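## Task

Bring the cardboard box into the adjoining room and set it on the coffee table there. The robot must not topple over or finish the job leaning.

## Robot and tools

ROBOT. TidyBot++: a four-caster mobile base (0.54 m long, 0.50 m wide, 0.38 m tall) carrying one seven-joint arm that ends in a right hand with index, middle and ring fingers plus a thumb. The shoulder sits 0.12 m ahead of the base centre, 0.68 m above the floor. Cameras: base_camera (644x364) and wrist_camera (504x504, on a mast at the wrist, palm side; the open hand blocks much of its view). The arm starts folded, hand pointing down, sticking up to 0.17 m past the base front. Objects may occasionally get a brief nudge from outside.

FRAMES. Base frame: origin on the floor below the base centre, x forward, y left, z up, metres. Odometry frame: where the base frame was at scene start; base_odometry is wheel-counted (slip looks like travel), heading in rad, left positive. base_tilt is in degrees, forward and right positive.

move. One action per call, built from these keys:
- base: an object, offsets relative to where the base is now, measured along its current axes. translate_m (metres, forward +, -2 to 2), strafe_m (metres, left +, -2 to 2), rotate_rad (radians, counter-clockwise from above +, -6.3 to 6.3). Any combination; the base heads straight for the resulting point.
- joints: an object of absolute targets keyed by name. joint_1_rad..joint_7_rad in radians. joint_1_rad (any angle) turns the arm about vertical, positive = clockwise from above (opposite to heading). joint_2_rad shoulder, -2.249 to 2.249, 0 = upper arm vertical, positive leans forward. joint_3_rad any angle. joint_4_rad elbow, -2.579 to 2.579, 0 straight, negative bends forearm forward (with joint_3 near 3.14). joint_5_rad any angle. joint_6_rad wrist, -2.099 to 2.099, negative bends hand forward. joint_7_rad any angle, rolls the hand; at 3.14 with hand down, palm faces forward, thumb right. Any-angle joints take the short way; send under half a turn per step. A posture of 0, -1.2, 3.142, -2.03, 0, 0.075, 2.463 aims wrist_camera level and ahead.
- Hand keys inside joints: sixteen hinge goals hand_index_/hand_middle_/hand_ring_ + mcp, abd, pip, dip, and hand_thumb_cmc, _axl, _mcp, _ipl. Each is an absolute number from -1 to 1 mapped linearly between the hinge's two end stops; moving toward -1 curls fingers toward the palm (abd swings sideways; thumb_cmc brings the thumb in front of the palm). Straight values: mcp 0.75, abd 0, pip 0.58, dip 0.70, thumb_cmc 0.71, thumb_axl 0.68, thumb_mcp 0.23, thumb_ipl 0.17. Settings: hand_current_limit (-1 to 1 maps to 0-550 mA cap, starts +0.4) and hand_speed (-0.96 to 1, starts -0.6). Omitted hand keys keep their goals. A finger squeezes only while its goal is past the object's surface; resending the read position loosens a grip.
- target: one list of seven numbers [x, y, z, qw, qx, qy, qz], an absolute hand pose in the base frame (metres, then unit quaternion), same convention as the hand_pose line. With target, joints may hold only hand keys.
- speeds: caps for this action: translate_m/strafe_m 0.05-0.5 m/s (state only one when both are given), rotate_rad 0.1-1.57 rad/s.
- min_time_s: 0.1-8 s minimum duration for arm motions.
- cameras: list of base_camera, wrist_camera or all. blocking: true (default) returns when everything rests; false returns in about 0.5 s.
No action may run past 15 s; base moves time out at 14 s. An empty move just reports state and images. Unknown keys invalidate a call; out-of-range values get it refused, and then the remaining calls in that reply are skipped.

wait: seconds (0-10), optional cameras; returns early once motions rest. stop: brakes every running motion. zoom_image: camera plus region [x0, y0, x1, y1] in pixels, at most 504 per side, of that camera's newest picture. finished_scene: scene = current scene number; ends it irreversibly, with the goal required to hold afterward.

RESULTS. move line: done, or the worst status. base_status, joint_status, hand_status per motion: moving, done, off_target (resting away from target, maybe still pushing), stopped, not_followed (a check withheld arm targets; 'pose unreachable' or 'joint command not followed' with a cause), contact_stop, time_out, torque_fault, limit_stop_at_motor_heat. hand_pose is the measured hand point; hand_target is where commanded joints would put it. joint_positions lists arm angles and hinge positions on the -1..1 scale. motor_effort gives percent of max torque, peak in brackets. hand_state has one word per hinge: moving, goal, blocked, overload. *_current_ma shows each hinge current (positive toward -1). Also: on_its_own, ARM HIT, MOTOR HOT, Motor temperatures, pictures (image order).

HAND POINT. It sits 0.30 m past the wrist and 0.09 m off the hand axis; fingers stretch 0.12 m further. Its axes: +z toward fingertips, +y out of the palm, +x away from thumb. The controller chooses joint angles for a target and may swing the elbow; to correct, add (wanted minus measured) to your last target. To hold still, resend hand_target, not hand_pose. A hand pointing down reaches at most about 0.95 m high, near the base only.

CAUTIONS. Held weight makes the arm sag; compensate and never command a loaded joint to its read angle. The arm ignores obstacles and the base, and keeps pushing when blocked. Snagging the raised arm while driving, reaching far over nearby furniture, or swinging a stretched arm sideways can tip the robot; back off or retract to right it. Hard hits trip torque faults (arm halts 10 s, hand ignores commands). Hinges above 495 mA for 5 s shut down; keep the current limit below +1. Long stretched holds heat motors. Drops, slams, letting go mid-motion and hard pushes are penalised; lower objects gently and leave the mug upright.

Each tool is called in YAML: its name, and indented under it one key for each argument.

## Session

move:

Scene clock: 0.00 s.
Motor temperatures (°C): [36 32 32 40 44 50 47]
base_odometry: x=+0.000 y=+0.000 heading=+0.000
base_tilt: forward=-0.3 right=+0.2
base_status: not commanded
joint_positions: joint_1_rad=-0.028 joint_2_rad=-0.363 joint_3_rad=+3.155 joint_4_rad=-2.503 joint_5_rad=+0.016 joint_6_rad=-0.894 joint_7_rad=+3.094 hand_index_mcp=+0.753 hand_index_abd=+0.000 hand_index_pip=+0.577 hand_index_dip=+0.696 hand_middle_mcp=+0.753 hand_middle_abd=+0.000 hand_middle_pip=+0.577 hand_middle_dip=+0.696 hand_ring_mcp=+0.753 hand_ring_abd=+0.000 hand_ring_pip=+0.577 hand_ring_dip=+0.696 hand_thumb_cmc=+0.715 hand_thumb_axl=+0.677 hand_thumb_mcp=+0.223 hand_thumb_ipl=+0.168 hand_current_limit=+0.400 hand_speed=-0.600
joint_status: not commanded
hand_state: goal,goal,goal,goal,goal,goal,goal,goal,goal,goal,goal,goal,goal,goal,goal,goal
index_mcp_current_ma: 0
index_abd_current_ma: 0
index_pip_current_ma: 0
index_dip_current_ma: 0
middle_mcp_current_ma: 0
middle_abd_current_ma: 0
middle_pip_current_ma: 0
middle_dip_current_ma: 0
ring_mcp_current_ma: 0
ring_abd_current_ma: 0
ring_pip_current_ma: 0
ring_dip_current_ma: 0
thumb_cmc_current_ma: 0
thumb_axl_current_ma: 0
thumb_mcp_current_ma: -4
thumb_ipl_current_ma: 0
hand_goal_index_mcp: 0.754
hand_goal_index_abd: 0.000
hand_goal_index_pip: 0.576
hand_goal_index_dip: 0.696
hand_goal_middle_mcp: 0.754
hand_goal_middle_abd: 0.000
hand_goal_middle_pip: 0.576
hand_goal_middle_dip: 0.696
hand_goal_ring_mcp: 0.754
hand_goal_ring_abd: 0.000
hand_goal_ring_pip: 0.576
hand_goal_ring_dip: 0.696
hand_goal_thumb_cmc: 0.714
hand_goal_thumb_axl: 0.678
hand_goal_thumb_mcp: 0.226
hand_goal_thumb_ipl: 0.168
motor_effort: joint_1_rad=-1 joint_2_rad=-1 joint_3_rad=+0 joint_4_rad=+11 joint_5_rad=+0 joint_6_rad=+2 joint_7_rad=+0
hand_pose: x=+0.3507 y=-0.0244 z=+0.6151 quat_wxyz=(-0.040, -0.714, -0.698, -0.036) (m; base frame)
hand_target: x=+0.3504 y=-0.0244 z=+0.6149 quat_wxyz=(-0.039, -0.714, -0.698, -0.036) (m; base frame)
hand_status: not commanded
pictures: base_camera, wrist_camera

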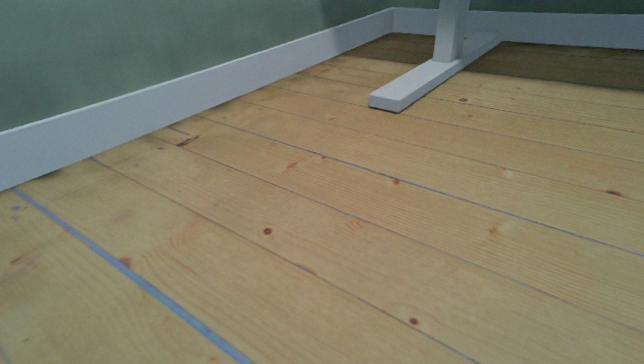

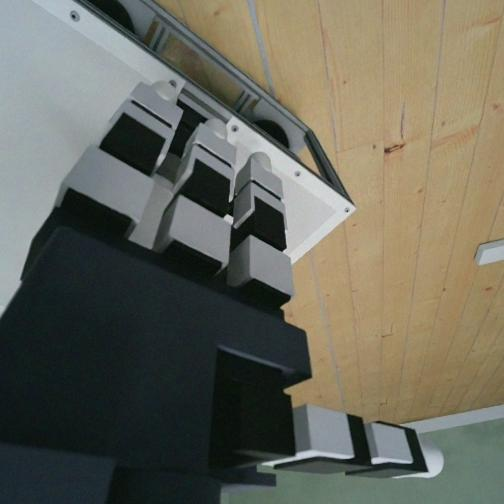

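move:
  joints: {"joint_1_rad": 0, "joint_2_rad": -1.2, "joint_3_rad": 3.142, "joint_4_rad": -2.03, "joint_5_rad": 0, "joint_6_rad": 0.075, "joint_7_rad": 2.463}
  cameras: ["all"]

Scene clock: 5.93 s.
move: done
base_odometry: x=+0.000 y=+0.000 heading=+0.000
base_tilt: forward=-0.4 right=+0.2
base_status: not commanded
joint_positions: joint_1_rad=-0.014 joint_2_rad=-1.184 joint_3_rad=+3.155 joint_4_rad=-2.043 joint_5_rad=+0.016 joint_6_rad=+0.006 joint_7_rad=+2.500 hand_index_mcp=+0.760 hand_index_abd=+0.000 hand_index_pip=+0.577 hand_index_dip=+0.696 hand_middle_mcp=+0.759 hand_middle_abd=+0.000 hand_middle_pip=+0.577 hand_middle_dip=+0.696 hand_ring_mcp=+0.758 hand_ring_abd=+0.000 hand_ring_pip=+0.577 hand_ring_dip=+0.696 hand_thumb_cmc=+0.720 hand_thumb_axl=+0.677 hand_thumb_mcp=+0.227 hand_thumb_ipl=+0.168 hand_current_limit=+0.400 hand_speed=-0.600
joint_status: all done
hand_state: goal,goal,goal,goal,goal,goal,goal,goal,goal,goal,goal,goal,goal,goal,goal,goal
index_mcp_current_ma: 10
index_abd_current_ma: 0
index_pip_current_ma: 1
index_dip_current_ma: 0
middle_mcp_current_ma: 9
middle_abd_current_ma: 0
middle_pip_current_ma: 1
middle_dip_current_ma: 0
ring_mcp_current_ma: 7
ring_abd_current_ma: 0
ring_pip_current_ma: 1
ring_dip_current_ma: 0
thumb_cmc_current_ma: 10
thumb_axl_current_ma: -1
thumb_mcp_current_ma: 1
thumb_ipl_current_ma: 0
hand_goal_index_mcp: 0.754
hand_goal_index_abd: 0.000
hand_goal_index_pip: 0.576
hand_goal_index_dip: 0.696
hand_goal_middle_mcp: 0.754
hand_goal_middle_abd: 0.000
hand_goal_middle_pip: 0.576
hand_goal_middle_dip: 0.696
hand_goal_ring_mcp: 0.754
hand_goal_ring_abd: 0.000
hand_goal_ring_pip: 0.576
hand_goal_ring_dip: 0.696
hand_goal_thumb_cmc: 0.714
hand_goal_thumb_axl: 0.678
hand_goal_thumb_mcp: 0.226
hand_goal_thumb_ipl: 0.168
motor_effort: joint_1_rad=-1(3) joint_2_rad=+15(17) joint_3_rad=+0(2) joint_4_rad=+13(18) joint_5_rad=+0(2) joint_6_rad=+8(9) joint_7_rad=+0(1)
hand_pose: x=+0.1583 y=-0.0742 z=+1.2854 quat_wxyz=(-0.409, -0.370, -0.185, -0.814) (m; base frame)
hand_target: x=+0.1276 y=-0.0699 z=+1.3015 quat_wxyz=(-0.401, -0.333, -0.159, -0.839) (m; base frame)
hand_status: not commanded
pictures: base_camera, wrist_camera

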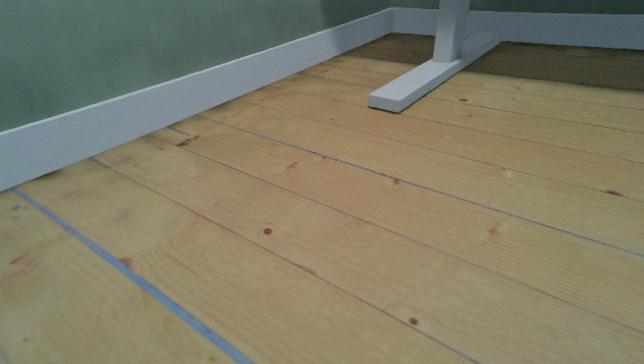

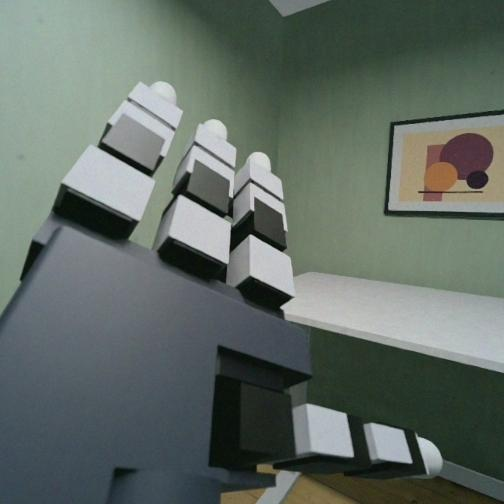

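move:
  base: {"rotate_rad": -0.8}
  cameras: ["all"]

move:
  base: {"rotate_rad": -0.8}
  cameras: ["all"]

move:
  base: {"rotate_rad": -0.8}
  cameras: ["all"]

move:
  base: {"rotate_rad": -0.8}
  cameras: ["all"]

Scene clock: 13.70 s.
move: done
base_odometry: x=+0.000 y=+0.000 heading=-0.800
base_tilt: forward=-0.3 right=+0.2
base_status: done
joint_positions: joint_1_rad=-0.009 joint_2_rad=-1.184 joint_3_rad=+3.155 joint_4_rad=-2.043 joint_5_rad=+0.016 joint_6_rad=+0.007 joint_7_rad=+2.499 hand_index_mcp=+0.760 hand_index_abd=+0.000 hand_index_pip=+0.577 hand_index_dip=+0.696 hand_middle_mcp=+0.759 hand_middle_abd=+0.000 hand_middle_pip=+0.577 hand_middle_dip=+0.696 hand_ring_mcp=+0.759 hand_ring_abd=+0.000 hand_ring_pip=+0.577 hand_ring_dip=+0.696 hand_thumb_cmc=+0.720 hand_thumb_axl=+0.677 hand_thumb_mcp=+0.227 hand_thumb_ipl=+0.168 hand_current_limit=+0.400 hand_speed=-0.600
joint_status: not commanded
hand_state: goal,goal,goal,goal,goal,goal,goal,goal,goal,goal,goal,goal,goal,goal,goal,goal
index_mcp_current_ma: 10
index_abd_current_ma: 0
index_pip_current_ma: 1
index_dip_current_ma: 0
middle_mcp_current_ma: 9
middle_abd_current_ma: 0
middle_pip_current_ma: 1
middle_dip_current_ma: 0
ring_mcp_current_ma: 7
ring_abd_current_ma: 0
ring_pip_current_ma: 1
ring_dip_current_ma: 0
thumb_cmc_current_ma: 10
thumb_axl_current_ma: -1
thumb_mcp_current_ma: 1
thumb_ipl_current_ma: 0
hand_goal_index_mcp: 0.754
hand_goal_index_abd: 0.000
hand_goal_index_pip: 0.576
hand_goal_index_dip: 0.696
hand_goal_middle_mcp: 0.754
hand_goal_middle_abd: 0.000
hand_goal_middle_pip: 0.576
hand_goal_middle_dip: 0.696
hand_goal_ring_mcp: 0.754
hand_goal_ring_abd: 0.000
hand_goal_ring_pip: 0.576
hand_goal_ring_dip: 0.696
hand_goal_thumb_cmc: 0.714
hand_goal_thumb_axl: 0.678
hand_goal_thumb_mcp: 0.226
hand_goal_thumb_ipl: 0.168
motor_effort: joint_1_rad=-1(2) joint_2_rad=+15(16) joint_3_rad=+1(1) joint_4_rad=+14(14) joint_5_rad=+0(1) joint_6_rad=+8(8) joint_7_rad=+0(1)
hand_pose: x=+0.1577 y=-0.0744 z=+1.2855 quat_wxyz=(-0.410, -0.370, -0.183, -0.813) (m; base frame)
hand_target: x=+0.1276 y=-0.0699 z=+1.3015 quat_wxyz=(-0.401, -0.333, -0.159, -0.839) (m; base frame)
hand_status: not commanded
pictures: base_camera, wrist_camera

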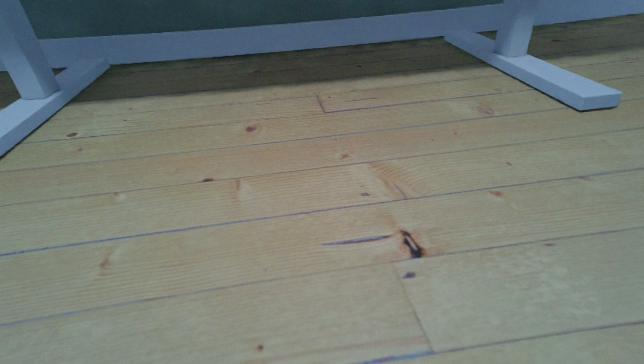

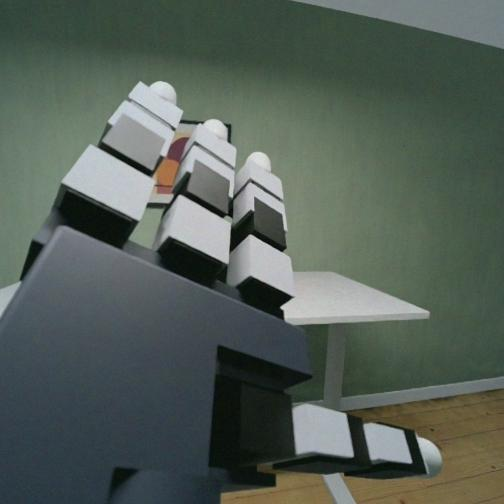

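Scene clock: 15.43 s.
move: done
base_odometry: x=+0.000 y=+0.000 heading=-1.600
base_tilt: forward=-0.3 right=+0.2
base_status: done
joint_positions: joint_1_rad=-0.007 joint_2_rad=-1.184 joint_3_rad=+3.155 joint_4_rad=-2.043 joint_5_rad=+0.016 joint_6_rad=+0.007 joint_7_rad=+2.499 hand_index_mcp=+0.760 hand_index_abd=+0.000 hand_index_pip=+0.577 hand_index_dip=+0.696 hand_middle_mcp=+0.759 hand_middle_abd=+0.000 hand_middle_pip=+0.577 hand_middle_dip=+0.696 hand_ring_mcp=+0.759 hand_ring_abd=+0.000 hand_ring_pip=+0.577 hand_ring_dip=+0.696 hand_thumb_cmc=+0.720 hand_thumb_axl=+0.677 hand_thumb_mcp=+0.227 hand_thumb_ipl=+0.168 hand_current_limit=+0.400 hand_speed=-0.600
joint_status: not commanded
hand_state: goal,goal,goal,goal,goal,goal,goal,goal,goal,goal,goal,goal,goal,goal,goal,goal
index_mcp_current_ma: 11
index_abd_current_ma: 0
index_pip_current_ma: 1
index_dip_current_ma: 0
middle_mcp_current_ma: 9
middle_abd_current_ma: 0
middle_pip_current_ma: 1
middle_dip_current_ma: 0
ring_mcp_current_ma: 7
ring_abd_current_ma: 0
ring_pip_current_ma: 1
ring_dip_current_ma: 0
thumb_cmc_current_ma: 10
thumb_axl_current_ma: -1
thumb_mcp_current_ma: 1
thumb_ipl_current_ma: 0
hand_goal_index_mcp: 0.754
hand_goal_index_abd: 0.000
hand_goal_index_pip: 0.576
hand_goal_index_dip: 0.696
hand_goal_middle_mcp: 0.754
hand_goal_middle_abd: 0.000
hand_goal_middle_pip: 0.576
hand_goal_middle_dip: 0.696
hand_goal_ring_mcp: 0.754
hand_goal_ring_abd: 0.000
hand_goal_ring_pip: 0.576
hand_goal_ring_dip: 0.696
hand_goal_thumb_cmc: 0.714
hand_goal_thumb_axl: 0.678
hand_goal_thumb_mcp: 0.226
hand_goal_thumb_ipl: 0.168
motor_effort: joint_1_rad=-1(2) joint_2_rad=+15(16) joint_3_rad=+1(1) joint_4_rad=+13(14) joint_5_rad=+0(1) joint_6_rad=+7(8) joint_7_rad=+0(1)
hand_pose: x=+0.1576 y=-0.0744 z=+1.2855 quat_wxyz=(-0.411, -0.370, -0.183, -0.813) (m; base frame)
hand_target: x=+0.1276 y=-0.0699 z=+1.3015 quat_wxyz=(-0.401, -0.333, -0.159, -0.839) (m; base frame)
hand_status: not commanded
pictures: base_camera, wrist_camera

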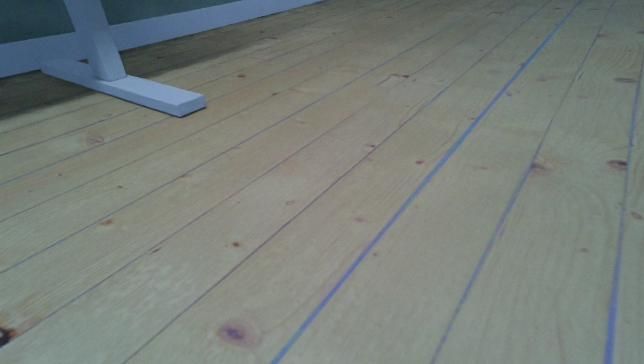

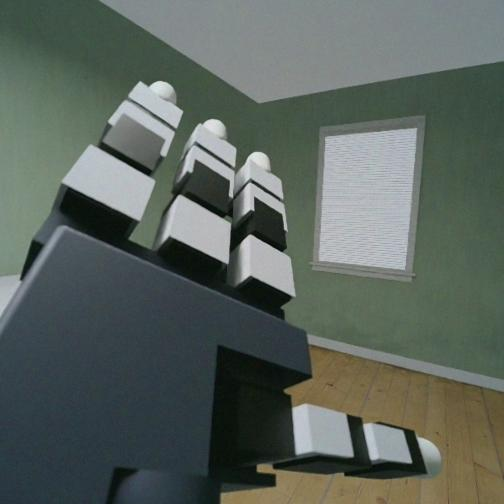

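Scene clock: 17.17 s.
move: done
base_odometry: x=+0.000 y=+0.000 heading=-2.400
base_tilt: forward=-0.3 right=+0.2
base_status: done
joint_positions: joint_1_rad=-0.006 joint_2_rad=-1.184 joint_3_rad=+3.155 joint_4_rad=-2.043 joint_5_rad=+0.016 joint_6_rad=+0.007 joint_7_rad=+2.499 hand_index_mcp=+0.760 hand_index_abd=+0.000 hand_index_pip=+0.577 hand_index_dip=+0.696 hand_middle_mcp=+0.759 hand_middle_abd=+0.000 hand_middle_pip=+0.577 hand_middle_dip=+0.696 hand_ring_mcp=+0.759 hand_ring_abd=+0.000 hand_ring_pip=+0.577 hand_ring_dip=+0.696 hand_thumb_cmc=+0.720 hand_thumb_axl=+0.677 hand_thumb_mcp=+0.227 hand_thumb_ipl=+0.168 hand_current_limit=+0.400 hand_speed=-0.600
joint_status: not commanded
hand_state: goal,goal,goal,goal,goal,goal,goal,goal,goal,goal,goal,goal,goal,goal,goal,goal
index_mcp_current_ma: 11
index_abd_current_ma: 0
index_pip_current_ma: 1
index_dip_current_ma: 0
middle_mcp_current_ma: 9
middle_abd_current_ma: 0
middle_pip_current_ma: 1
middle_dip_current_ma: 0
ring_mcp_current_ma: 7
ring_abd_current_ma: 0
ring_pip_current_ma: 1
ring_dip_current_ma: 0
thumb_cmc_current_ma: 10
thumb_axl_current_ma: -1
thumb_mcp_current_ma: 1
thumb_ipl_current_ma: 0
hand_goal_index_mcp: 0.754
hand_goal_index_abd: 0.000
hand_goal_index_pip: 0.576
hand_goal_index_dip: 0.696
hand_goal_middle_mcp: 0.754
hand_goal_middle_abd: 0.000
hand_goal_middle_pip: 0.576
hand_goal_middle_dip: 0.696
hand_goal_ring_mcp: 0.754
hand_goal_ring_abd: 0.000
hand_goal_ring_pip: 0.576
hand_goal_ring_dip: 0.696
hand_goal_thumb_cmc: 0.714
hand_goal_thumb_axl: 0.678
hand_goal_thumb_mcp: 0.226
hand_goal_thumb_ipl: 0.168
motor_effort: joint_1_rad=-1(2) joint_2_rad=+15(16) joint_3_rad=+0(1) joint_4_rad=+14(14) joint_5_rad=+0(1) joint_6_rad=+7(8) joint_7_rad=+0(1)
hand_pose: x=+0.1575 y=-0.0745 z=+1.2856 quat_wxyz=(-0.411, -0.370, -0.183, -0.813) (m; base frame)
hand_target: x=+0.1276 y=-0.0699 z=+1.3015 quat_wxyz=(-0.401, -0.333, -0.159, -0.839) (m; base frame)
hand_status: not commanded
pictures: base_camera, wrist_camera

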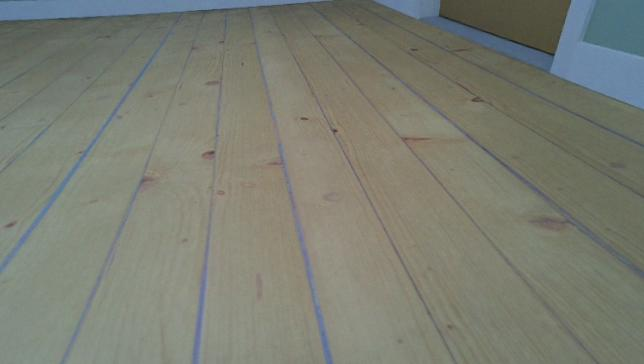

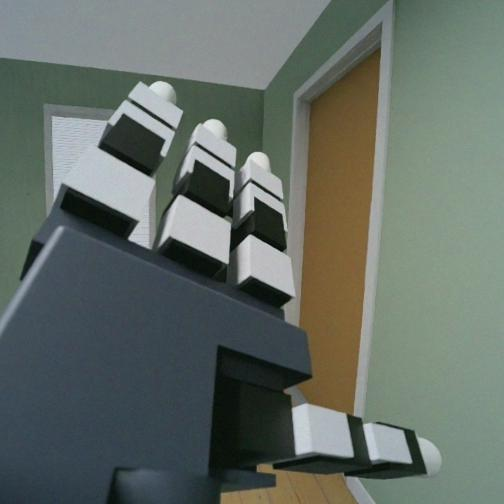

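Scene clock: 18.90 s.
move: done
base_odometry: x=+0.000 y=+0.000 heading=+3.083
base_tilt: forward=-0.4 right=+0.2
base_status: done
joint_positions: joint_1_rad=-0.006 joint_2_rad=-1.184 joint_3_rad=+3.155 joint_4_rad=-2.043 joint_5_rad=+0.016 joint_6_rad=+0.007 joint_7_rad=+2.499 hand_index_mcp=+0.760 hand_index_abd=+0.000 hand_index_pip=+0.577 hand_index_dip=+0.696 hand_middle_mcp=+0.759 hand_middle_abd=+0.000 hand_middle_pip=+0.577 hand_middle_dip=+0.696 hand_ring_mcp=+0.759 hand_ring_abd=+0.000 hand_ring_pip=+0.577 hand_ring_dip=+0.696 hand_thumb_cmc=+0.720 hand_thumb_axl=+0.677 hand_thumb_mcp=+0.227 hand_thumb_ipl=+0.168 hand_current_limit=+0.400 hand_speed=-0.600
joint_status: not commanded
hand_state: goal,goal,goal,goal,goal,goal,goal,goal,goal,goal,goal,goal,goal,goal,goal,goal
index_mcp_current_ma: 11
index_abd_current_ma: 0
index_pip_current_ma: 1
index_dip_current_ma: 0
middle_mcp_current_ma: 9
middle_abd_current_ma: 0
middle_pip_current_ma: 1
middle_dip_current_ma: 0
ring_mcp_current_ma: 7
ring_abd_current_ma: 0
ring_pip_current_ma: 1
ring_dip_current_ma: 0
thumb_cmc_current_ma: 10
thumb_axl_current_ma: -1
thumb_mcp_current_ma: 1
thumb_ipl_current_ma: 0
hand_goal_index_mcp: 0.754
hand_goal_index_abd: 0.000
hand_goal_index_pip: 0.576
hand_goal_index_dip: 0.696
hand_goal_middle_mcp: 0.754
hand_goal_middle_abd: 0.000
hand_goal_middle_pip: 0.576
hand_goal_middle_dip: 0.696
hand_goal_ring_mcp: 0.754
hand_goal_ring_abd: 0.000
hand_goal_ring_pip: 0.576
hand_goal_ring_dip: 0.696
hand_goal_thumb_cmc: 0.714
hand_goal_thumb_axl: 0.678
hand_goal_thumb_mcp: 0.226
hand_goal_thumb_ipl: 0.168
motor_effort: joint_1_rad=-1(2) joint_2_rad=+15(16) joint_3_rad=+0(1) joint_4_rad=+14(14) joint_5_rad=+0(1) joint_6_rad=+7(8) joint_7_rad=+1(1)
hand_pose: x=+0.1574 y=-0.0745 z=+1.2856 quat_wxyz=(-0.412, -0.370, -0.183, -0.812) (m; base frame)
hand_target: x=+0.1276 y=-0.0699 z=+1.3015 quat_wxyz=(-0.401, -0.333, -0.159, -0.839) (m; base frame)
hand_status: not commanded
pictures: base_camera, wrist_camera

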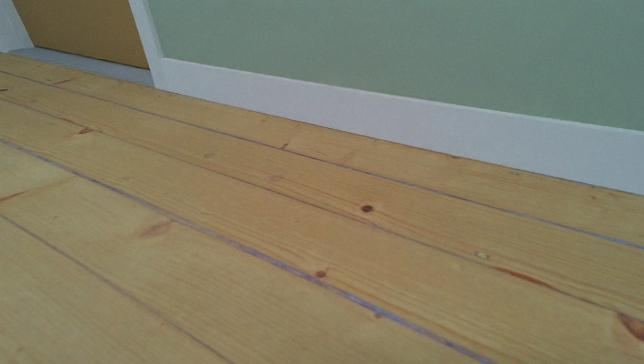

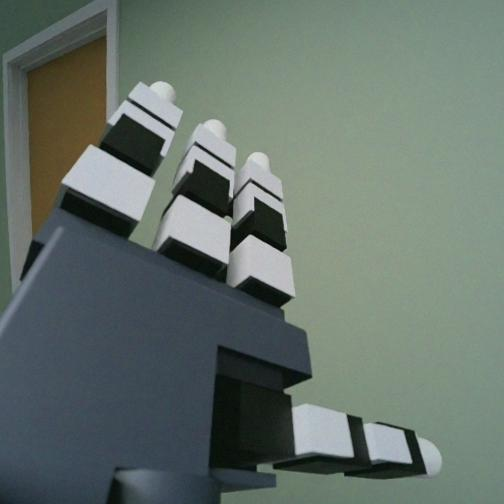

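move:
  base: {"rotate_rad": -0.8}
  joints: {"joint_6_rad": -0.4}
  cameras: ["all"]

move:
  base: {"rotate_rad": 1.2}
  cameras: ["all"]

move:
  base: {"rotate_rad": 0.8}
  cameras: ["all"]

move:
  base: {"rotate_rad": 0.7}
  cameras: ["all"]

move:
  base: {"rotate_rad": 0.7}
  cameras: ["all"]

Scene clock: 40.47 s.
move: done
base_odometry: x=+0.000 y=+0.000 heading=+2.283
base_tilt: forward=-0.3 right=+0.2
base_status: done
joint_positions: joint_1_rad=-0.005 joint_2_rad=-1.185 joint_3_rad=+3.155 joint_4_rad=-2.036 joint_5_rad=+0.016 joint_6_rad=-0.360 joint_7_rad=+2.499 hand_index_mcp=+0.763 hand_index_abd=+0.000 hand_index_pip=+0.577 hand_index_dip=+0.696 hand_middle_mcp=+0.762 hand_middle_abd=+0.000 hand_middle_pip=+0.577 hand_middle_dip=+0.696 hand_ring_mcp=+0.761 hand_ring_abd=+0.000 hand_ring_pip=+0.577 hand_ring_dip=+0.696 hand_thumb_cmc=+0.720 hand_thumb_axl=+0.677 hand_thumb_mcp=+0.227 hand_thumb_ipl=+0.168 hand_current_limit=+0.400 hand_speed=-0.600
joint_status: all done
hand_state: goal,goal,goal,goal,goal,goal,goal,goal,goal,goal,goal,goal,goal,goal,goal,goal
index_mcp_current_ma: 18
index_abd_current_ma: 0
index_pip_current_ma: 1
index_dip_current_ma: 0
middle_mcp_current_ma: 16
middle_abd_current_ma: 0
middle_pip_current_ma: 1
middle_dip_current_ma: 0
ring_mcp_current_ma: 13
ring_abd_current_ma: 0
ring_pip_current_ma: 1
ring_dip_current_ma: 0
thumb_cmc_current_ma: 10
thumb_axl_current_ma: -1
thumb_mcp_current_ma: 1
thumb_ipl_current_ma: 0
hand_goal_index_mcp: 0.754
hand_goal_index_abd: 0.000
hand_goal_index_pip: 0.576
hand_goal_index_dip: 0.696
hand_goal_middle_mcp: 0.754
hand_goal_middle_abd: 0.000
hand_goal_middle_pip: 0.576
hand_goal_middle_dip: 0.696
hand_goal_ring_mcp: 0.754
hand_goal_ring_abd: 0.000
hand_goal_ring_pip: 0.576
hand_goal_ring_dip: 0.696
hand_goal_thumb_cmc: 0.714
hand_goal_thumb_axl: 0.678
hand_goal_thumb_mcp: 0.226
hand_goal_thumb_ipl: 0.168
motor_effort: joint_1_rad=-1(2) joint_2_rad=+14(16) joint_3_rad=+1(1) joint_4_rad=+14(16) joint_5_rad=+0(1) joint_6_rad=+9(10) joint_7_rad=+0(1)
hand_pose: x=+0.2282 y=-0.0753 z=+1.2044 quat_wxyz=(-0.372, -0.511, -0.252, -0.733) (m; base frame)
hand_target: x=+0.2256 y=-0.0699 z=+1.1961 quat_wxyz=(-0.352, -0.521, -0.249, -0.737) (m; base frame)
hand_status: not commanded
pictures: base_camera, wrist_camera

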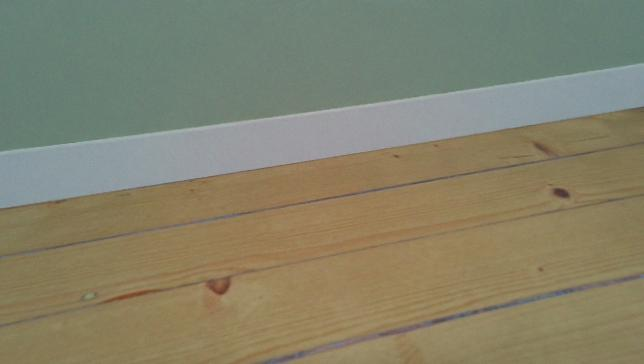

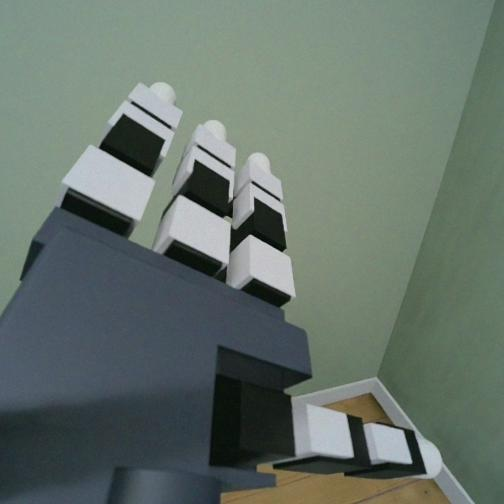

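Scene clock: 42.60 s.
move: done
base_odometry: x=+0.000 y=+0.000 heading=-2.800
base_tilt: forward=-0.3 right=+0.2
base_status: done
joint_positions: joint_1_rad=-0.005 joint_2_rad=-1.185 joint_3_rad=+3.155 joint_4_rad=-2.036 joint_5_rad=+0.016 joint_6_rad=-0.360 joint_7_rad=+2.499 hand_index_mcp=+0.763 hand_index_abd=+0.000 hand_index_pip=+0.577 hand_index_dip=+0.696 hand_middle_mcp=+0.762 hand_middle_abd=+0.000 hand_middle_pip=+0.577 hand_middle_dip=+0.696 hand_ring_mcp=+0.761 hand_ring_abd=+0.000 hand_ring_pip=+0.577 hand_ring_dip=+0.696 hand_thumb_cmc=+0.720 hand_thumb_axl=+0.677 hand_thumb_mcp=+0.227 hand_thumb_ipl=+0.168 hand_current_limit=+0.400 hand_speed=-0.600
joint_status: not commanded
hand_state: goal,goal,goal,goal,goal,goal,goal,goal,goal,goal,goal,goal,goal,goal,goal,goal
index_mcp_current_ma: 18
index_abd_current_ma: 0
index_pip_current_ma: 1
index_dip_current_ma: 0
middle_mcp_current_ma: 16
middle_abd_current_ma: 0
middle_pip_current_ma: 1
middle_dip_current_ma: 0
ring_mcp_current_ma: 13
ring_abd_current_ma: 0
ring_pip_current_ma: 1
ring_dip_current_ma: 0
thumb_cmc_current_ma: 10
thumb_axl_current_ma: -1
thumb_mcp_current_ma: 1
thumb_ipl_current_ma: 0
hand_goal_index_mcp: 0.754
hand_goal_index_abd: 0.000
hand_goal_index_pip: 0.576
hand_goal_index_dip: 0.696
hand_goal_middle_mcp: 0.754
hand_goal_middle_abd: 0.000
hand_goal_middle_pip: 0.576
hand_goal_middle_dip: 0.696
hand_goal_ring_mcp: 0.754
hand_goal_ring_abd: 0.000
hand_goal_ring_pip: 0.576
hand_goal_ring_dip: 0.696
hand_goal_thumb_cmc: 0.714
hand_goal_thumb_axl: 0.678
hand_goal_thumb_mcp: 0.226
hand_goal_thumb_ipl: 0.168
motor_effort: joint_1_rad=-1(2) joint_2_rad=+14(15) joint_3_rad=+0(1) joint_4_rad=+14(15) joint_5_rad=+0(1) joint_6_rad=+9(9) joint_7_rad=+1(1)
hand_pose: x=+0.2281 y=-0.0753 z=+1.2044 quat_wxyz=(-0.372, -0.511, -0.252, -0.733) (m; base frame)
hand_target: x=+0.2256 y=-0.0699 z=+1.1961 quat_wxyz=(-0.352, -0.521, -0.249, -0.737) (m; base frame)
hand_status: not commanded
pictures: base_camera, wrist_camera

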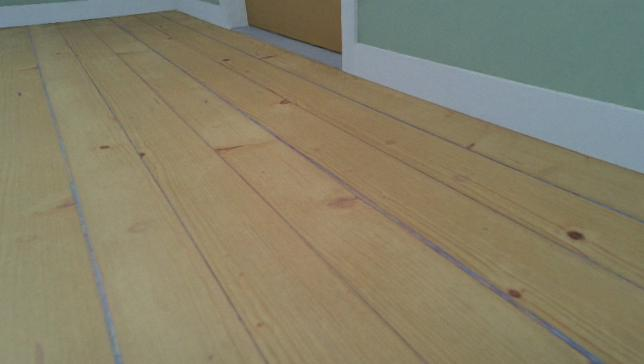

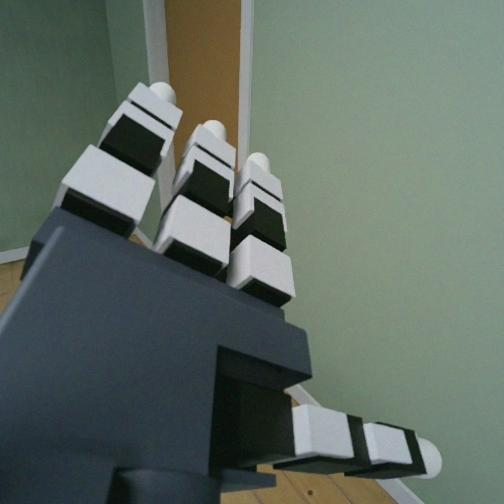

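Scene clock: 44.33 s.
move: done
base_odometry: x=+0.000 y=+0.000 heading=-2.000
base_tilt: forward=-0.3 right=+0.2
base_status: done
joint_positions: joint_1_rad=-0.004 joint_2_rad=-1.185 joint_3_rad=+3.155 joint_4_rad=-2.036 joint_5_rad=+0.016 joint_6_rad=-0.360 joint_7_rad=+2.499 hand_index_mcp=+0.763 hand_index_abd=+0.000 hand_index_pip=+0.577 hand_index_dip=+0.696 hand_middle_mcp=+0.762 hand_middle_abd=+0.000 hand_middle_pip=+0.577 hand_middle_dip=+0.696 hand_ring_mcp=+0.761 hand_ring_abd=+0.000 hand_ring_pip=+0.577 hand_ring_dip=+0.696 hand_thumb_cmc=+0.720 hand_thumb_axl=+0.677 hand_thumb_mcp=+0.227 hand_thumb_ipl=+0.168 hand_current_limit=+0.400 hand_speed=-0.600
joint_status: not commanded
hand_state: goal,goal,goal,goal,goal,goal,goal,goal,goal,goal,goal,goal,goal,goal,goal,goal
index_mcp_current_ma: 18
index_abd_current_ma: 0
index_pip_current_ma: 1
index_dip_current_ma: 0
middle_mcp_current_ma: 16
middle_abd_current_ma: 0
middle_pip_current_ma: 1
middle_dip_current_ma: 0
ring_mcp_current_ma: 13
ring_abd_current_ma: 0
ring_pip_current_ma: 1
ring_dip_current_ma: 0
thumb_cmc_current_ma: 10
thumb_axl_current_ma: -1
thumb_mcp_current_ma: 1
thumb_ipl_current_ma: 0
hand_goal_index_mcp: 0.754
hand_goal_index_abd: 0.000
hand_goal_index_pip: 0.576
hand_goal_index_dip: 0.696
hand_goal_middle_mcp: 0.754
hand_goal_middle_abd: 0.000
hand_goal_middle_pip: 0.576
hand_goal_middle_dip: 0.696
hand_goal_ring_mcp: 0.754
hand_goal_ring_abd: 0.000
hand_goal_ring_pip: 0.576
hand_goal_ring_dip: 0.696
hand_goal_thumb_cmc: 0.714
hand_goal_thumb_axl: 0.678
hand_goal_thumb_mcp: 0.226
hand_goal_thumb_ipl: 0.168
motor_effort: joint_1_rad=-1(2) joint_2_rad=+14(15) joint_3_rad=+1(1) joint_4_rad=+14(15) joint_5_rad=+0(1) joint_6_rad=+9(9) joint_7_rad=+1(1)
hand_pose: x=+0.2281 y=-0.0753 z=+1.2044 quat_wxyz=(-0.372, -0.511, -0.252, -0.733) (m; base frame)
hand_target: x=+0.2256 y=-0.0699 z=+1.1961 quat_wxyz=(-0.352, -0.521, -0.249, -0.737) (m; base frame)
hand_status: not commanded
pictures: base_camera, wrist_camera

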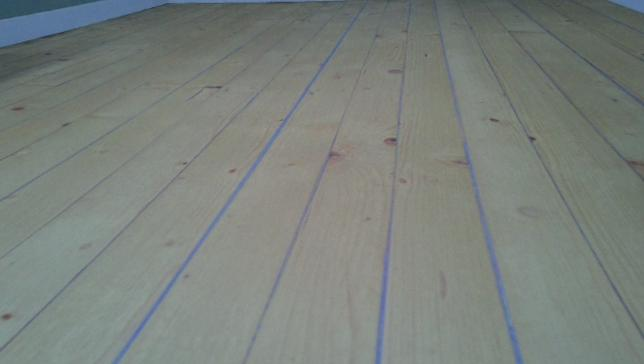

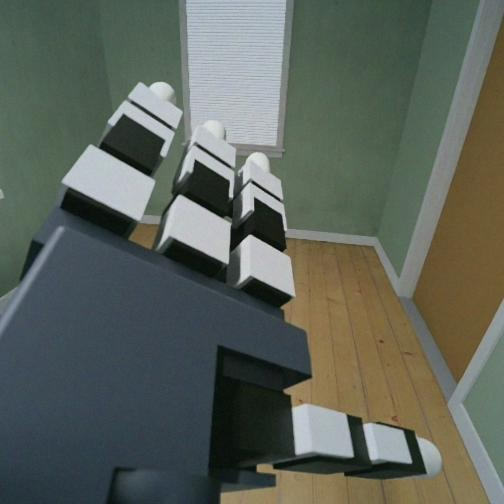

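Scene clock: 45.97 s.
move: done
base_odometry: x=+0.000 y=+0.000 heading=-1.300
base_tilt: forward=-0.3 right=+0.2
base_status: done
joint_positions: joint_1_rad=-0.004 joint_2_rad=-1.185 joint_3_rad=+3.155 joint_4_rad=-2.036 joint_5_rad=+0.016 joint_6_rad=-0.360 joint_7_rad=+2.499 hand_index_mcp=+0.763 hand_index_abd=+0.000 hand_index_pip=+0.577 hand_index_dip=+0.696 hand_middle_mcp=+0.762 hand_middle_abd=+0.000 hand_middle_pip=+0.577 hand_middle_dip=+0.696 hand_ring_mcp=+0.761 hand_ring_abd=+0.000 hand_ring_pip=+0.577 hand_ring_dip=+0.696 hand_thumb_cmc=+0.720 hand_thumb_axl=+0.677 hand_thumb_mcp=+0.227 hand_thumb_ipl=+0.168 hand_current_limit=+0.400 hand_speed=-0.600
joint_status: not commanded
hand_state: goal,goal,goal,goal,goal,goal,goal,goal,goal,goal,goal,goal,goal,goal,goal,goal
index_mcp_current_ma: 18
index_abd_current_ma: 0
index_pip_current_ma: 1
index_dip_current_ma: 0
middle_mcp_current_ma: 16
middle_abd_current_ma: 0
middle_pip_current_ma: 1
middle_dip_current_ma: 0
ring_mcp_current_ma: 13
ring_abd_current_ma: 0
ring_pip_current_ma: 1
ring_dip_current_ma: 0
thumb_cmc_current_ma: 10
thumb_axl_current_ma: -1
thumb_mcp_current_ma: 1
thumb_ipl_current_ma: 0
hand_goal_index_mcp: 0.754
hand_goal_index_abd: 0.000
hand_goal_index_pip: 0.576
hand_goal_index_dip: 0.696
hand_goal_middle_mcp: 0.754
hand_goal_middle_abd: 0.000
hand_goal_middle_pip: 0.576
hand_goal_middle_dip: 0.696
hand_goal_ring_mcp: 0.754
hand_goal_ring_abd: 0.000
hand_goal_ring_pip: 0.576
hand_goal_ring_dip: 0.696
hand_goal_thumb_cmc: 0.714
hand_goal_thumb_axl: 0.678
hand_goal_thumb_mcp: 0.226
hand_goal_thumb_ipl: 0.168
motor_effort: joint_1_rad=-1(2) joint_2_rad=+14(15) joint_3_rad=+1(1) joint_4_rad=+15(15) joint_5_rad=+0(1) joint_6_rad=+9(9) joint_7_rad=+0(1)
hand_pose: x=+0.2281 y=-0.0753 z=+1.2044 quat_wxyz=(-0.372, -0.511, -0.252, -0.733) (m; base frame)
hand_target: x=+0.2256 y=-0.0699 z=+1.1961 quat_wxyz=(-0.352, -0.521, -0.249, -0.737) (m; base frame)
hand_status: not commanded
pictures: base_camera, wrist_camera

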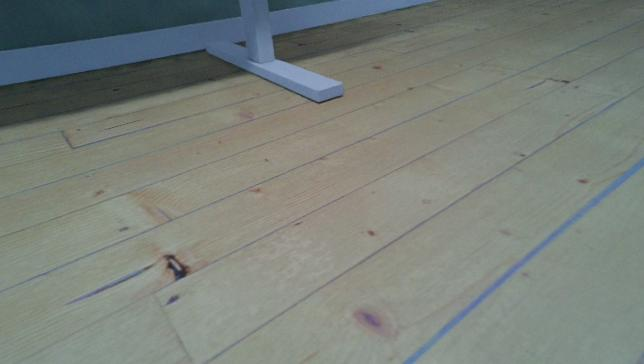

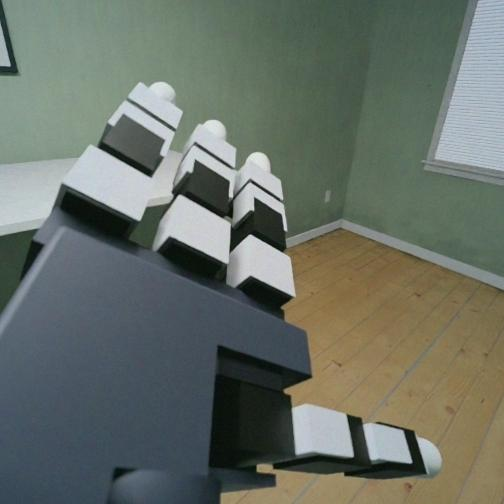

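Scene clock: 47.60 s.
move: done
base_odometry: x=+0.000 y=+0.000 heading=-0.600
base_tilt: forward=-0.3 right=+0.2
base_status: done
joint_positions: joint_1_rad=-0.004 joint_2_rad=-1.185 joint_3_rad=+3.155 joint_4_rad=-2.036 joint_5_rad=+0.016 joint_6_rad=-0.360 joint_7_rad=+2.499 hand_index_mcp=+0.763 hand_index_abd=+0.000 hand_index_pip=+0.577 hand_index_dip=+0.696 hand_middle_mcp=+0.762 hand_middle_abd=+0.000 hand_middle_pip=+0.577 hand_middle_dip=+0.696 hand_ring_mcp=+0.761 hand_ring_abd=+0.000 hand_ring_pip=+0.577 hand_ring_dip=+0.696 hand_thumb_cmc=+0.720 hand_thumb_axl=+0.677 hand_thumb_mcp=+0.227 hand_thumb_ipl=+0.168 hand_current_limit=+0.400 hand_speed=-0.600
joint_status: not commanded
hand_state: goal,goal,goal,goal,goal,goal,goal,goal,goal,goal,goal,goal,goal,goal,goal,goal
index_mcp_current_ma: 18
index_abd_current_ma: 0
index_pip_current_ma: 1
index_dip_current_ma: 0
middle_mcp_current_ma: 16
middle_abd_current_ma: 0
middle_pip_current_ma: 1
middle_dip_current_ma: 0
ring_mcp_current_ma: 13
ring_abd_current_ma: 0
ring_pip_current_ma: 1
ring_dip_current_ma: 0
thumb_cmc_current_ma: 10
thumb_axl_current_ma: -1
thumb_mcp_current_ma: 1
thumb_ipl_current_ma: 0
hand_goal_index_mcp: 0.754
hand_goal_index_abd: 0.000
hand_goal_index_pip: 0.576
hand_goal_index_dip: 0.696
hand_goal_middle_mcp: 0.754
hand_goal_middle_abd: 0.000
hand_goal_middle_pip: 0.576
hand_goal_middle_dip: 0.696
hand_goal_ring_mcp: 0.754
hand_goal_ring_abd: 0.000
hand_goal_ring_pip: 0.576
hand_goal_ring_dip: 0.696
hand_goal_thumb_cmc: 0.714
hand_goal_thumb_axl: 0.678
hand_goal_thumb_mcp: 0.226
hand_goal_thumb_ipl: 0.168
motor_effort: joint_1_rad=-1(2) joint_2_rad=+14(15) joint_3_rad=+1(1) joint_4_rad=+14(15) joint_5_rad=+0(1) joint_6_rad=+9(9) joint_7_rad=+0(1)
hand_pose: x=+0.2281 y=-0.0753 z=+1.2044 quat_wxyz=(-0.372, -0.511, -0.252, -0.733) (m; base frame)
hand_target: x=+0.2256 y=-0.0699 z=+1.1961 quat_wxyz=(-0.352, -0.521, -0.249, -0.737) (m; base frame)
hand_status: not commanded
pictures: base_camera, wrist_camera

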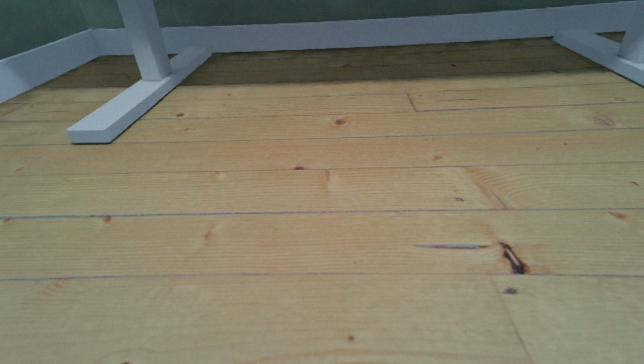

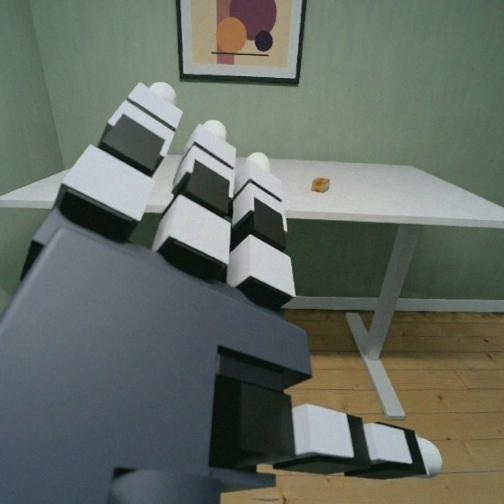

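zoom_image:
  camera: "wrist_camera"
  region: [260, 140, 400, 240]

Scaled by 3.600.

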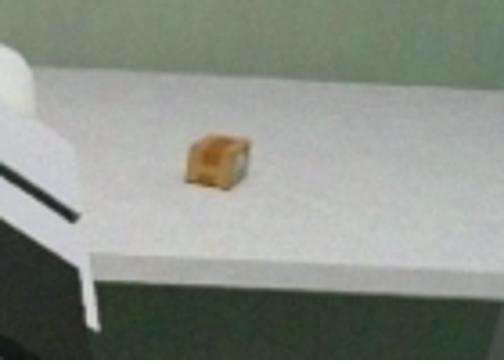

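move:
  base: {"translate_m": 0.45, "strafe_m": -0.3}
  cameras: ["all"]

Scene clock: 92.00 s.
move: done
base_odometry: x=+0.202 y=-0.502 heading=-0.600
base_tilt: forward=-0.3 right=+0.2
base_status: done
joint_positions: joint_1_rad=-0.004 joint_2_rad=-1.185 joint_3_rad=+3.154 joint_4_rad=-2.036 joint_5_rad=+0.016 joint_6_rad=-0.360 joint_7_rad=+2.499 hand_index_mcp=+0.763 hand_index_abd=+0.000 hand_index_pip=+0.577 hand_index_dip=+0.696 hand_middle_mcp=+0.762 hand_middle_abd=+0.000 hand_middle_pip=+0.577 hand_middle_dip=+0.696 hand_ring_mcp=+0.761 hand_ring_abd=+0.000 hand_ring_pip=+0.577 hand_ring_dip=+0.696 hand_thumb_cmc=+0.720 hand_thumb_axl=+0.677 hand_thumb_mcp=+0.227 hand_thumb_ipl=+0.168 hand_current_limit=+0.400 hand_speed=-0.600
joint_status: not commanded
hand_state: goal,goal,goal,goal,goal,goal,goal,goal,goal,goal,goal,goal,goal,goal,goal,goal
index_mcp_current_ma: 18
index_abd_current_ma: 0
index_pip_current_ma: 1
index_dip_current_ma: 0
middle_mcp_current_ma: 16
middle_abd_current_ma: 0
middle_pip_current_ma: 1
middle_dip_current_ma: 0
ring_mcp_current_ma: 13
ring_abd_current_ma: 0
ring_pip_current_ma: 1
ring_dip_current_ma: 0
thumb_cmc_current_ma: 10
thumb_axl_current_ma: -1
thumb_mcp_current_ma: 1
thumb_ipl_current_ma: 0
hand_goal_index_mcp: 0.754
hand_goal_index_abd: 0.000
hand_goal_index_pip: 0.576
hand_goal_index_dip: 0.696
hand_goal_middle_mcp: 0.754
hand_goal_middle_abd: 0.000
hand_goal_middle_pip: 0.576
hand_goal_middle_dip: 0.696
hand_goal_ring_mcp: 0.754
hand_goal_ring_abd: 0.000
hand_goal_ring_pip: 0.576
hand_goal_ring_dip: 0.696
hand_goal_thumb_cmc: 0.714
hand_goal_thumb_axl: 0.678
hand_goal_thumb_mcp: 0.226
hand_goal_thumb_ipl: 0.168
motor_effort: joint_1_rad=-1(3) joint_2_rad=+14(17) joint_3_rad=+1(2) joint_4_rad=+14(16) joint_5_rad=+0(1) joint_6_rad=+9(9) joint_7_rad=+0(1)
hand_pose: x=+0.2277 y=-0.0749 z=+1.2045 quat_wxyz=(-0.372, -0.510, -0.252, -0.733) (m; base frame)
hand_target: x=+0.2256 y=-0.0699 z=+1.1961 quat_wxyz=(-0.352, -0.521, -0.249, -0.737) (m; base frame)
hand_status: not commanded
pictures: base_camera, wrist_camera

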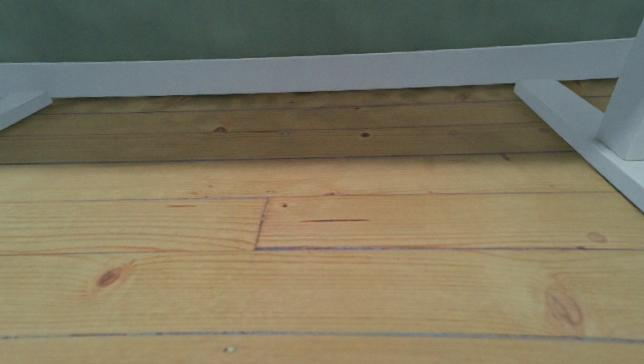

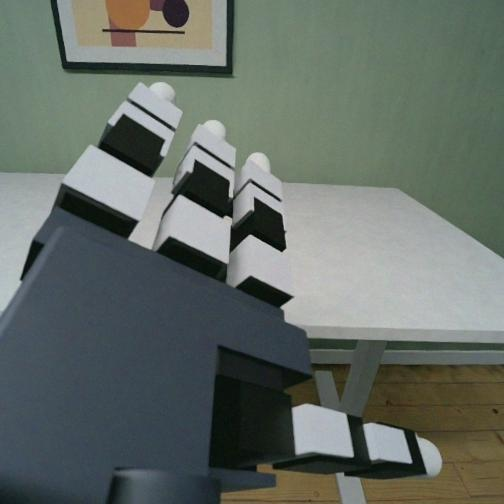

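move:
  base: {"strafe_m": 0.25}
  joints: {"joint_6_rad": -0.55}
  cameras: ["all"]

zoom_image:
  camera: "wrist_camera"
  region: [260, 130, 500, 330]

Scene clock: 97.57 s.
move: done
base_odometry: x=+0.343 y=-0.295 heading=-0.600
base_tilt: forward=-0.3 right=+0.2
base_status: done
joint_positions: joint_1_rad=+0.000 joint_2_rad=-1.185 joint_3_rad=+3.148 joint_4_rad=-2.035 joint_5_rad=+0.016 joint_6_rad=-0.512 joint_7_rad=+2.499 hand_index_mcp=+0.764 hand_index_abd=+0.001 hand_index_pip=+0.577 hand_index_dip=+0.696 hand_middle_mcp=+0.763 hand_middle_abd=+0.001 hand_middle_pip=+0.577 hand_middle_dip=+0.696 hand_ring_mcp=+0.761 hand_ring_abd=+0.001 hand_ring_pip=+0.577 hand_ring_dip=+0.696 hand_thumb_cmc=+0.720 hand_thumb_axl=+0.677 hand_thumb_mcp=+0.227 hand_thumb_ipl=+0.168 hand_current_limit=+0.400 hand_speed=-0.600
joint_status: all done
hand_state: goal,goal,goal,goal,goal,goal,goal,goal,goal,goal,goal,goal,goal,goal,goal,goal
index_mcp_current_ma: 19
index_abd_current_ma: 0
index_pip_current_ma: 1
index_dip_current_ma: 0
middle_mcp_current_ma: 17
middle_abd_current_ma: 0
middle_pip_current_ma: 1
middle_dip_current_ma: 0
ring_mcp_current_ma: 14
ring_abd_current_ma: 0
ring_pip_current_ma: 1
ring_dip_current_ma: 0
thumb_cmc_current_ma: 11
thumb_axl_current_ma: -1
thumb_mcp_current_ma: 1
thumb_ipl_current_ma: 0
hand_goal_index_mcp: 0.754
hand_goal_index_abd: 0.000
hand_goal_index_pip: 0.576
hand_goal_index_dip: 0.696
hand_goal_middle_mcp: 0.754
hand_goal_middle_abd: 0.000
hand_goal_middle_pip: 0.576
hand_goal_middle_dip: 0.696
hand_goal_ring_mcp: 0.754
hand_goal_ring_abd: 0.000
hand_goal_ring_pip: 0.576
hand_goal_ring_dip: 0.696
hand_goal_thumb_cmc: 0.714
hand_goal_thumb_axl: 0.678
hand_goal_thumb_mcp: 0.226
hand_goal_thumb_ipl: 0.168
motor_effort: joint_1_rad=-1(3) joint_2_rad=+14(15) joint_3_rad=+1(2) joint_4_rad=+15(16) joint_5_rad=+0(1) joint_6_rad=+9(11) joint_7_rad=+0(1)
hand_pose: x=+0.2477 y=-0.0725 z=+1.1642 quat_wxyz=(-0.354, -0.563, -0.280, -0.692) (m; base frame)
hand_target: x=+0.2449 y=-0.0699 z=+1.1546 quat_wxyz=(-0.333, -0.574, -0.274, -0.696) (m; base frame)
hand_status: not commanded
pictures: base_camera, wrist_camera

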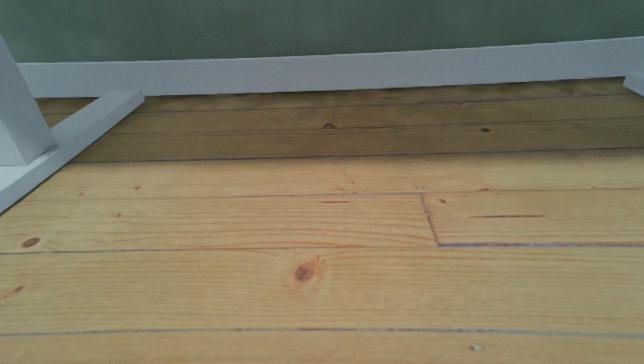

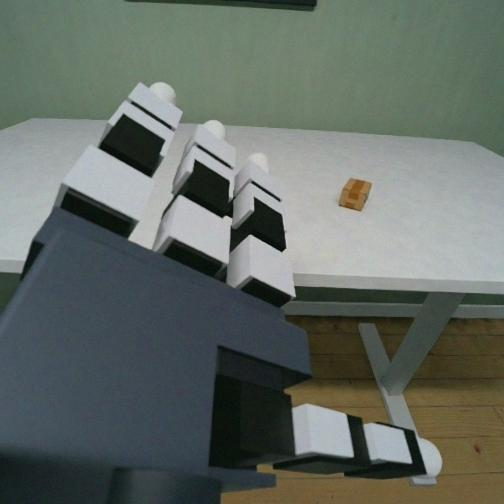

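Scaled by 2.100.

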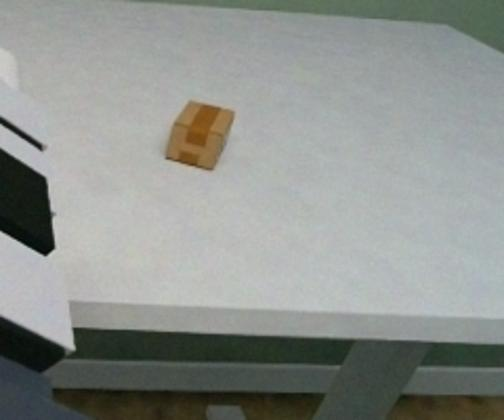

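zoom_image:
  camera: "wrist_camera"
  region: [330, 165, 390, 225]

Scaled by 8.400.

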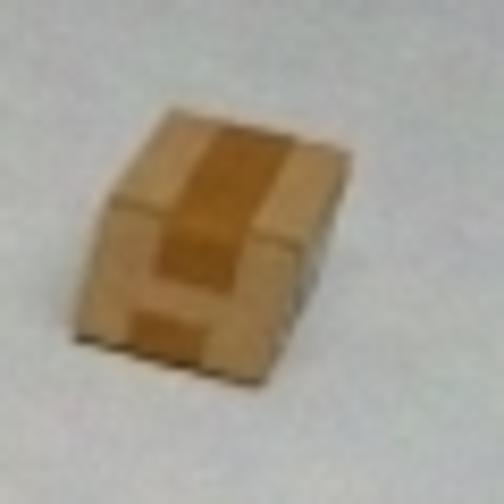

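move:
  base: {"translate_m": -0.013, "strafe_m": 0.074, "rotate_rad": -0.49}
  joints: {"hand_index_mcp": 0.137, "hand_index_pip": -0.08, "hand_middle_mcp": 0.137, "hand_middle_pip": -0.08, "hand_ring_mcp": 0.137, "hand_ring_pip": -0.08, "hand_thumb_cmc": -0.571}
  cameras: ["wrist_camera"]

move:
  joints: {"joint_1_rad": 0, "joint_2_rad": 0.164, "joint_3_rad": 3.142, "joint_4_rad": -0.68, "joint_5_rad": 0, "joint_6_rad": -0.989, "joint_7_rad": 0}
  min_time_s: 4
  cameras: ["all"]

Scene clock: 214.87 s.
move: done
base_odometry: x=+0.374 y=-0.227 heading=-1.090
base_tilt: forward=-0.3 right=+0.2
base_status: done
joint_positions: joint_1_rad=+0.000 joint_2_rad=-1.185 joint_3_rad=+3.146 joint_4_rad=-2.035 joint_5_rad=+0.016 joint_6_rad=-0.512 joint_7_rad=+2.498 hand_index_mcp=+0.149 hand_index_abd=+0.001 hand_index_pip=-0.078 hand_index_dip=+0.696 hand_middle_mcp=+0.148 hand_middle_abd=+0.001 hand_middle_pip=-0.077 hand_middle_dip=+0.696 hand_ring_mcp=+0.147 hand_ring_abd=+0.001 hand_ring_pip=-0.077 hand_ring_dip=+0.696 hand_thumb_cmc=-0.554 hand_thumb_axl=+0.677 hand_thumb_mcp=+0.227 hand_thumb_ipl=+0.168 hand_current_limit=+0.400 hand_speed=-0.600
joint_status: all done
hand_state: goal,goal,goal,goal,goal,goal,goal,goal,goal,goal,goal,goal,goal,goal,goal,goal
index_mcp_current_ma: 23
index_abd_current_ma: 0
index_pip_current_ma: 3
index_dip_current_ma: 0
middle_mcp_current_ma: 21
middle_abd_current_ma: 0
middle_pip_current_ma: 4
middle_dip_current_ma: 0
ring_mcp_current_ma: 17
ring_abd_current_ma: 0
ring_pip_current_ma: 4
ring_dip_current_ma: 0
thumb_cmc_current_ma: 34
thumb_axl_current_ma: -1
thumb_mcp_current_ma: 1
thumb_ipl_current_ma: 0
hand_goal_index_mcp: 0.138
hand_goal_index_abd: 0.000
hand_goal_index_pip: -0.080
hand_goal_index_dip: 0.696
hand_goal_middle_mcp: 0.138
hand_goal_middle_abd: 0.000
hand_goal_middle_pip: -0.080
hand_goal_middle_dip: 0.696
hand_goal_ring_mcp: 0.138
hand_goal_ring_abd: 0.000
hand_goal_ring_pip: -0.080
hand_goal_ring_dip: 0.696
hand_goal_thumb_cmc: -0.570
hand_goal_thumb_axl: 0.678
hand_goal_thumb_mcp: 0.226
hand_goal_thumb_ipl: 0.168
motor_effort: joint_1_rad=-1(3) joint_2_rad=+15(16) joint_3_rad=+0(2) joint_4_rad=+15(15) joint_5_rad=+1(1) joint_6_rad=+9(10) joint_7_rad=+0(1)
hand_pose: x=+0.2478 y=-0.0716 z=+1.1643 quat_wxyz=(-0.354, -0.563, -0.281, -0.692) (m; base frame)
hand_target: x=+0.2449 y=-0.0699 z=+1.1546 quat_wxyz=(-0.333, -0.574, -0.274, -0.696) (m; base frame)
hand_status: not commanded
pictures: wrist_camera

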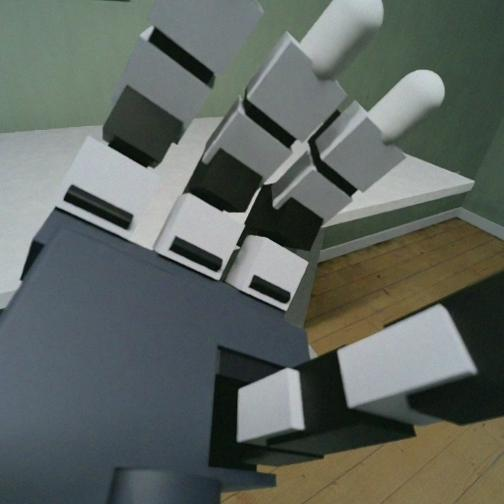

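Scene clock: 219.53 s.
move: done
base_odometry: x=+0.374 y=-0.227 heading=-1.090
base_tilt: forward=-0.3 right=+0.2
base_status: not commanded
joint_positions: joint_1_rad=+0.000 joint_2_rad=+0.146 joint_3_rad=+3.146 joint_4_rad=-0.700 joint_5_rad=+0.016 joint_6_rad=-0.923 joint_7_rad=+0.038 hand_index_mcp=+0.135 hand_index_abd=+0.001 hand_index_pip=-0.078 hand_index_dip=+0.696 hand_middle_mcp=+0.136 hand_middle_abd=+0.001 hand_middle_pip=-0.077 hand_middle_dip=+0.696 hand_ring_mcp=+0.136 hand_ring_abd=+0.001 hand_ring_pip=-0.077 hand_ring_dip=+0.696 hand_thumb_cmc=-0.567 hand_thumb_axl=+0.677 hand_thumb_mcp=+0.227 hand_thumb_ipl=+0.168 hand_current_limit=+0.400 hand_speed=-0.600
joint_status: all done
hand_state: goal,goal,goal,goal,goal,goal,goal,goal,goal,goal,goal,goal,goal,goal,goal,goal
index_mcp_current_ma: -3
index_abd_current_ma: 1
index_pip_current_ma: 3
index_dip_current_ma: 0
middle_mcp_current_ma: -3
middle_abd_current_ma: 1
middle_pip_current_ma: 3
middle_dip_current_ma: 0
ring_mcp_current_ma: -2
ring_abd_current_ma: 1
ring_pip_current_ma: 4
ring_dip_current_ma: 0
thumb_cmc_current_ma: 5
thumb_axl_current_ma: -1
thumb_mcp_current_ma: 1
thumb_ipl_current_ma: 0
hand_goal_index_mcp: 0.138
hand_goal_index_abd: 0.000
hand_goal_index_pip: -0.080
hand_goal_index_dip: 0.696
hand_goal_middle_mcp: 0.138
hand_goal_middle_abd: 0.000
hand_goal_middle_pip: -0.080
hand_goal_middle_dip: 0.696
hand_goal_ring_mcp: 0.138
hand_goal_ring_abd: 0.000
hand_goal_ring_pip: -0.080
hand_goal_ring_dip: 0.696
hand_goal_thumb_cmc: -0.570
hand_goal_thumb_axl: 0.678
hand_goal_thumb_mcp: 0.226
hand_goal_thumb_ipl: 0.168
motor_effort: joint_1_rad=-1(2) joint_2_rad=-19(22) joint_3_rad=+0(2) joint_4_rad=+14(16) joint_5_rad=+0(2) joint_6_rad=+9(11) joint_7_rad=+0(2)
hand_pose: x=+0.6947 y=+0.0140 z=+1.1629 quat_wxyz=(+0.433, -0.556, +0.538, -0.463) (m; base frame)
hand_target: x=+0.6918 y=+0.0238 z=+1.1456 quat_wxyz=(+0.430, -0.561, +0.561, -0.430) (m; base frame)
hand_status: not commanded
pictures: base_camera, wrist_camera

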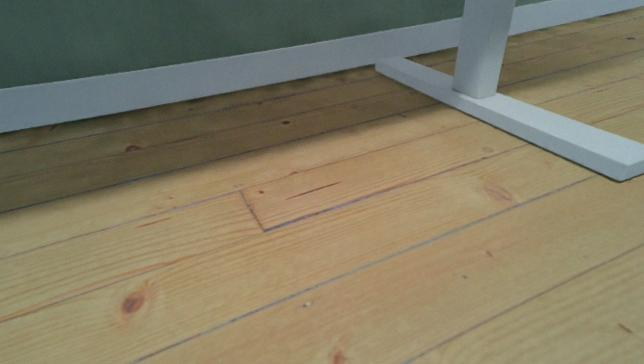

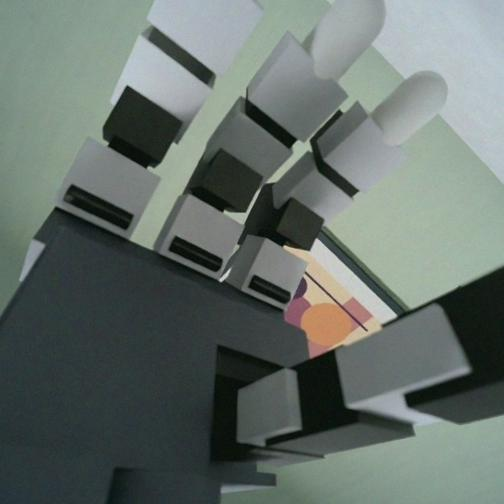

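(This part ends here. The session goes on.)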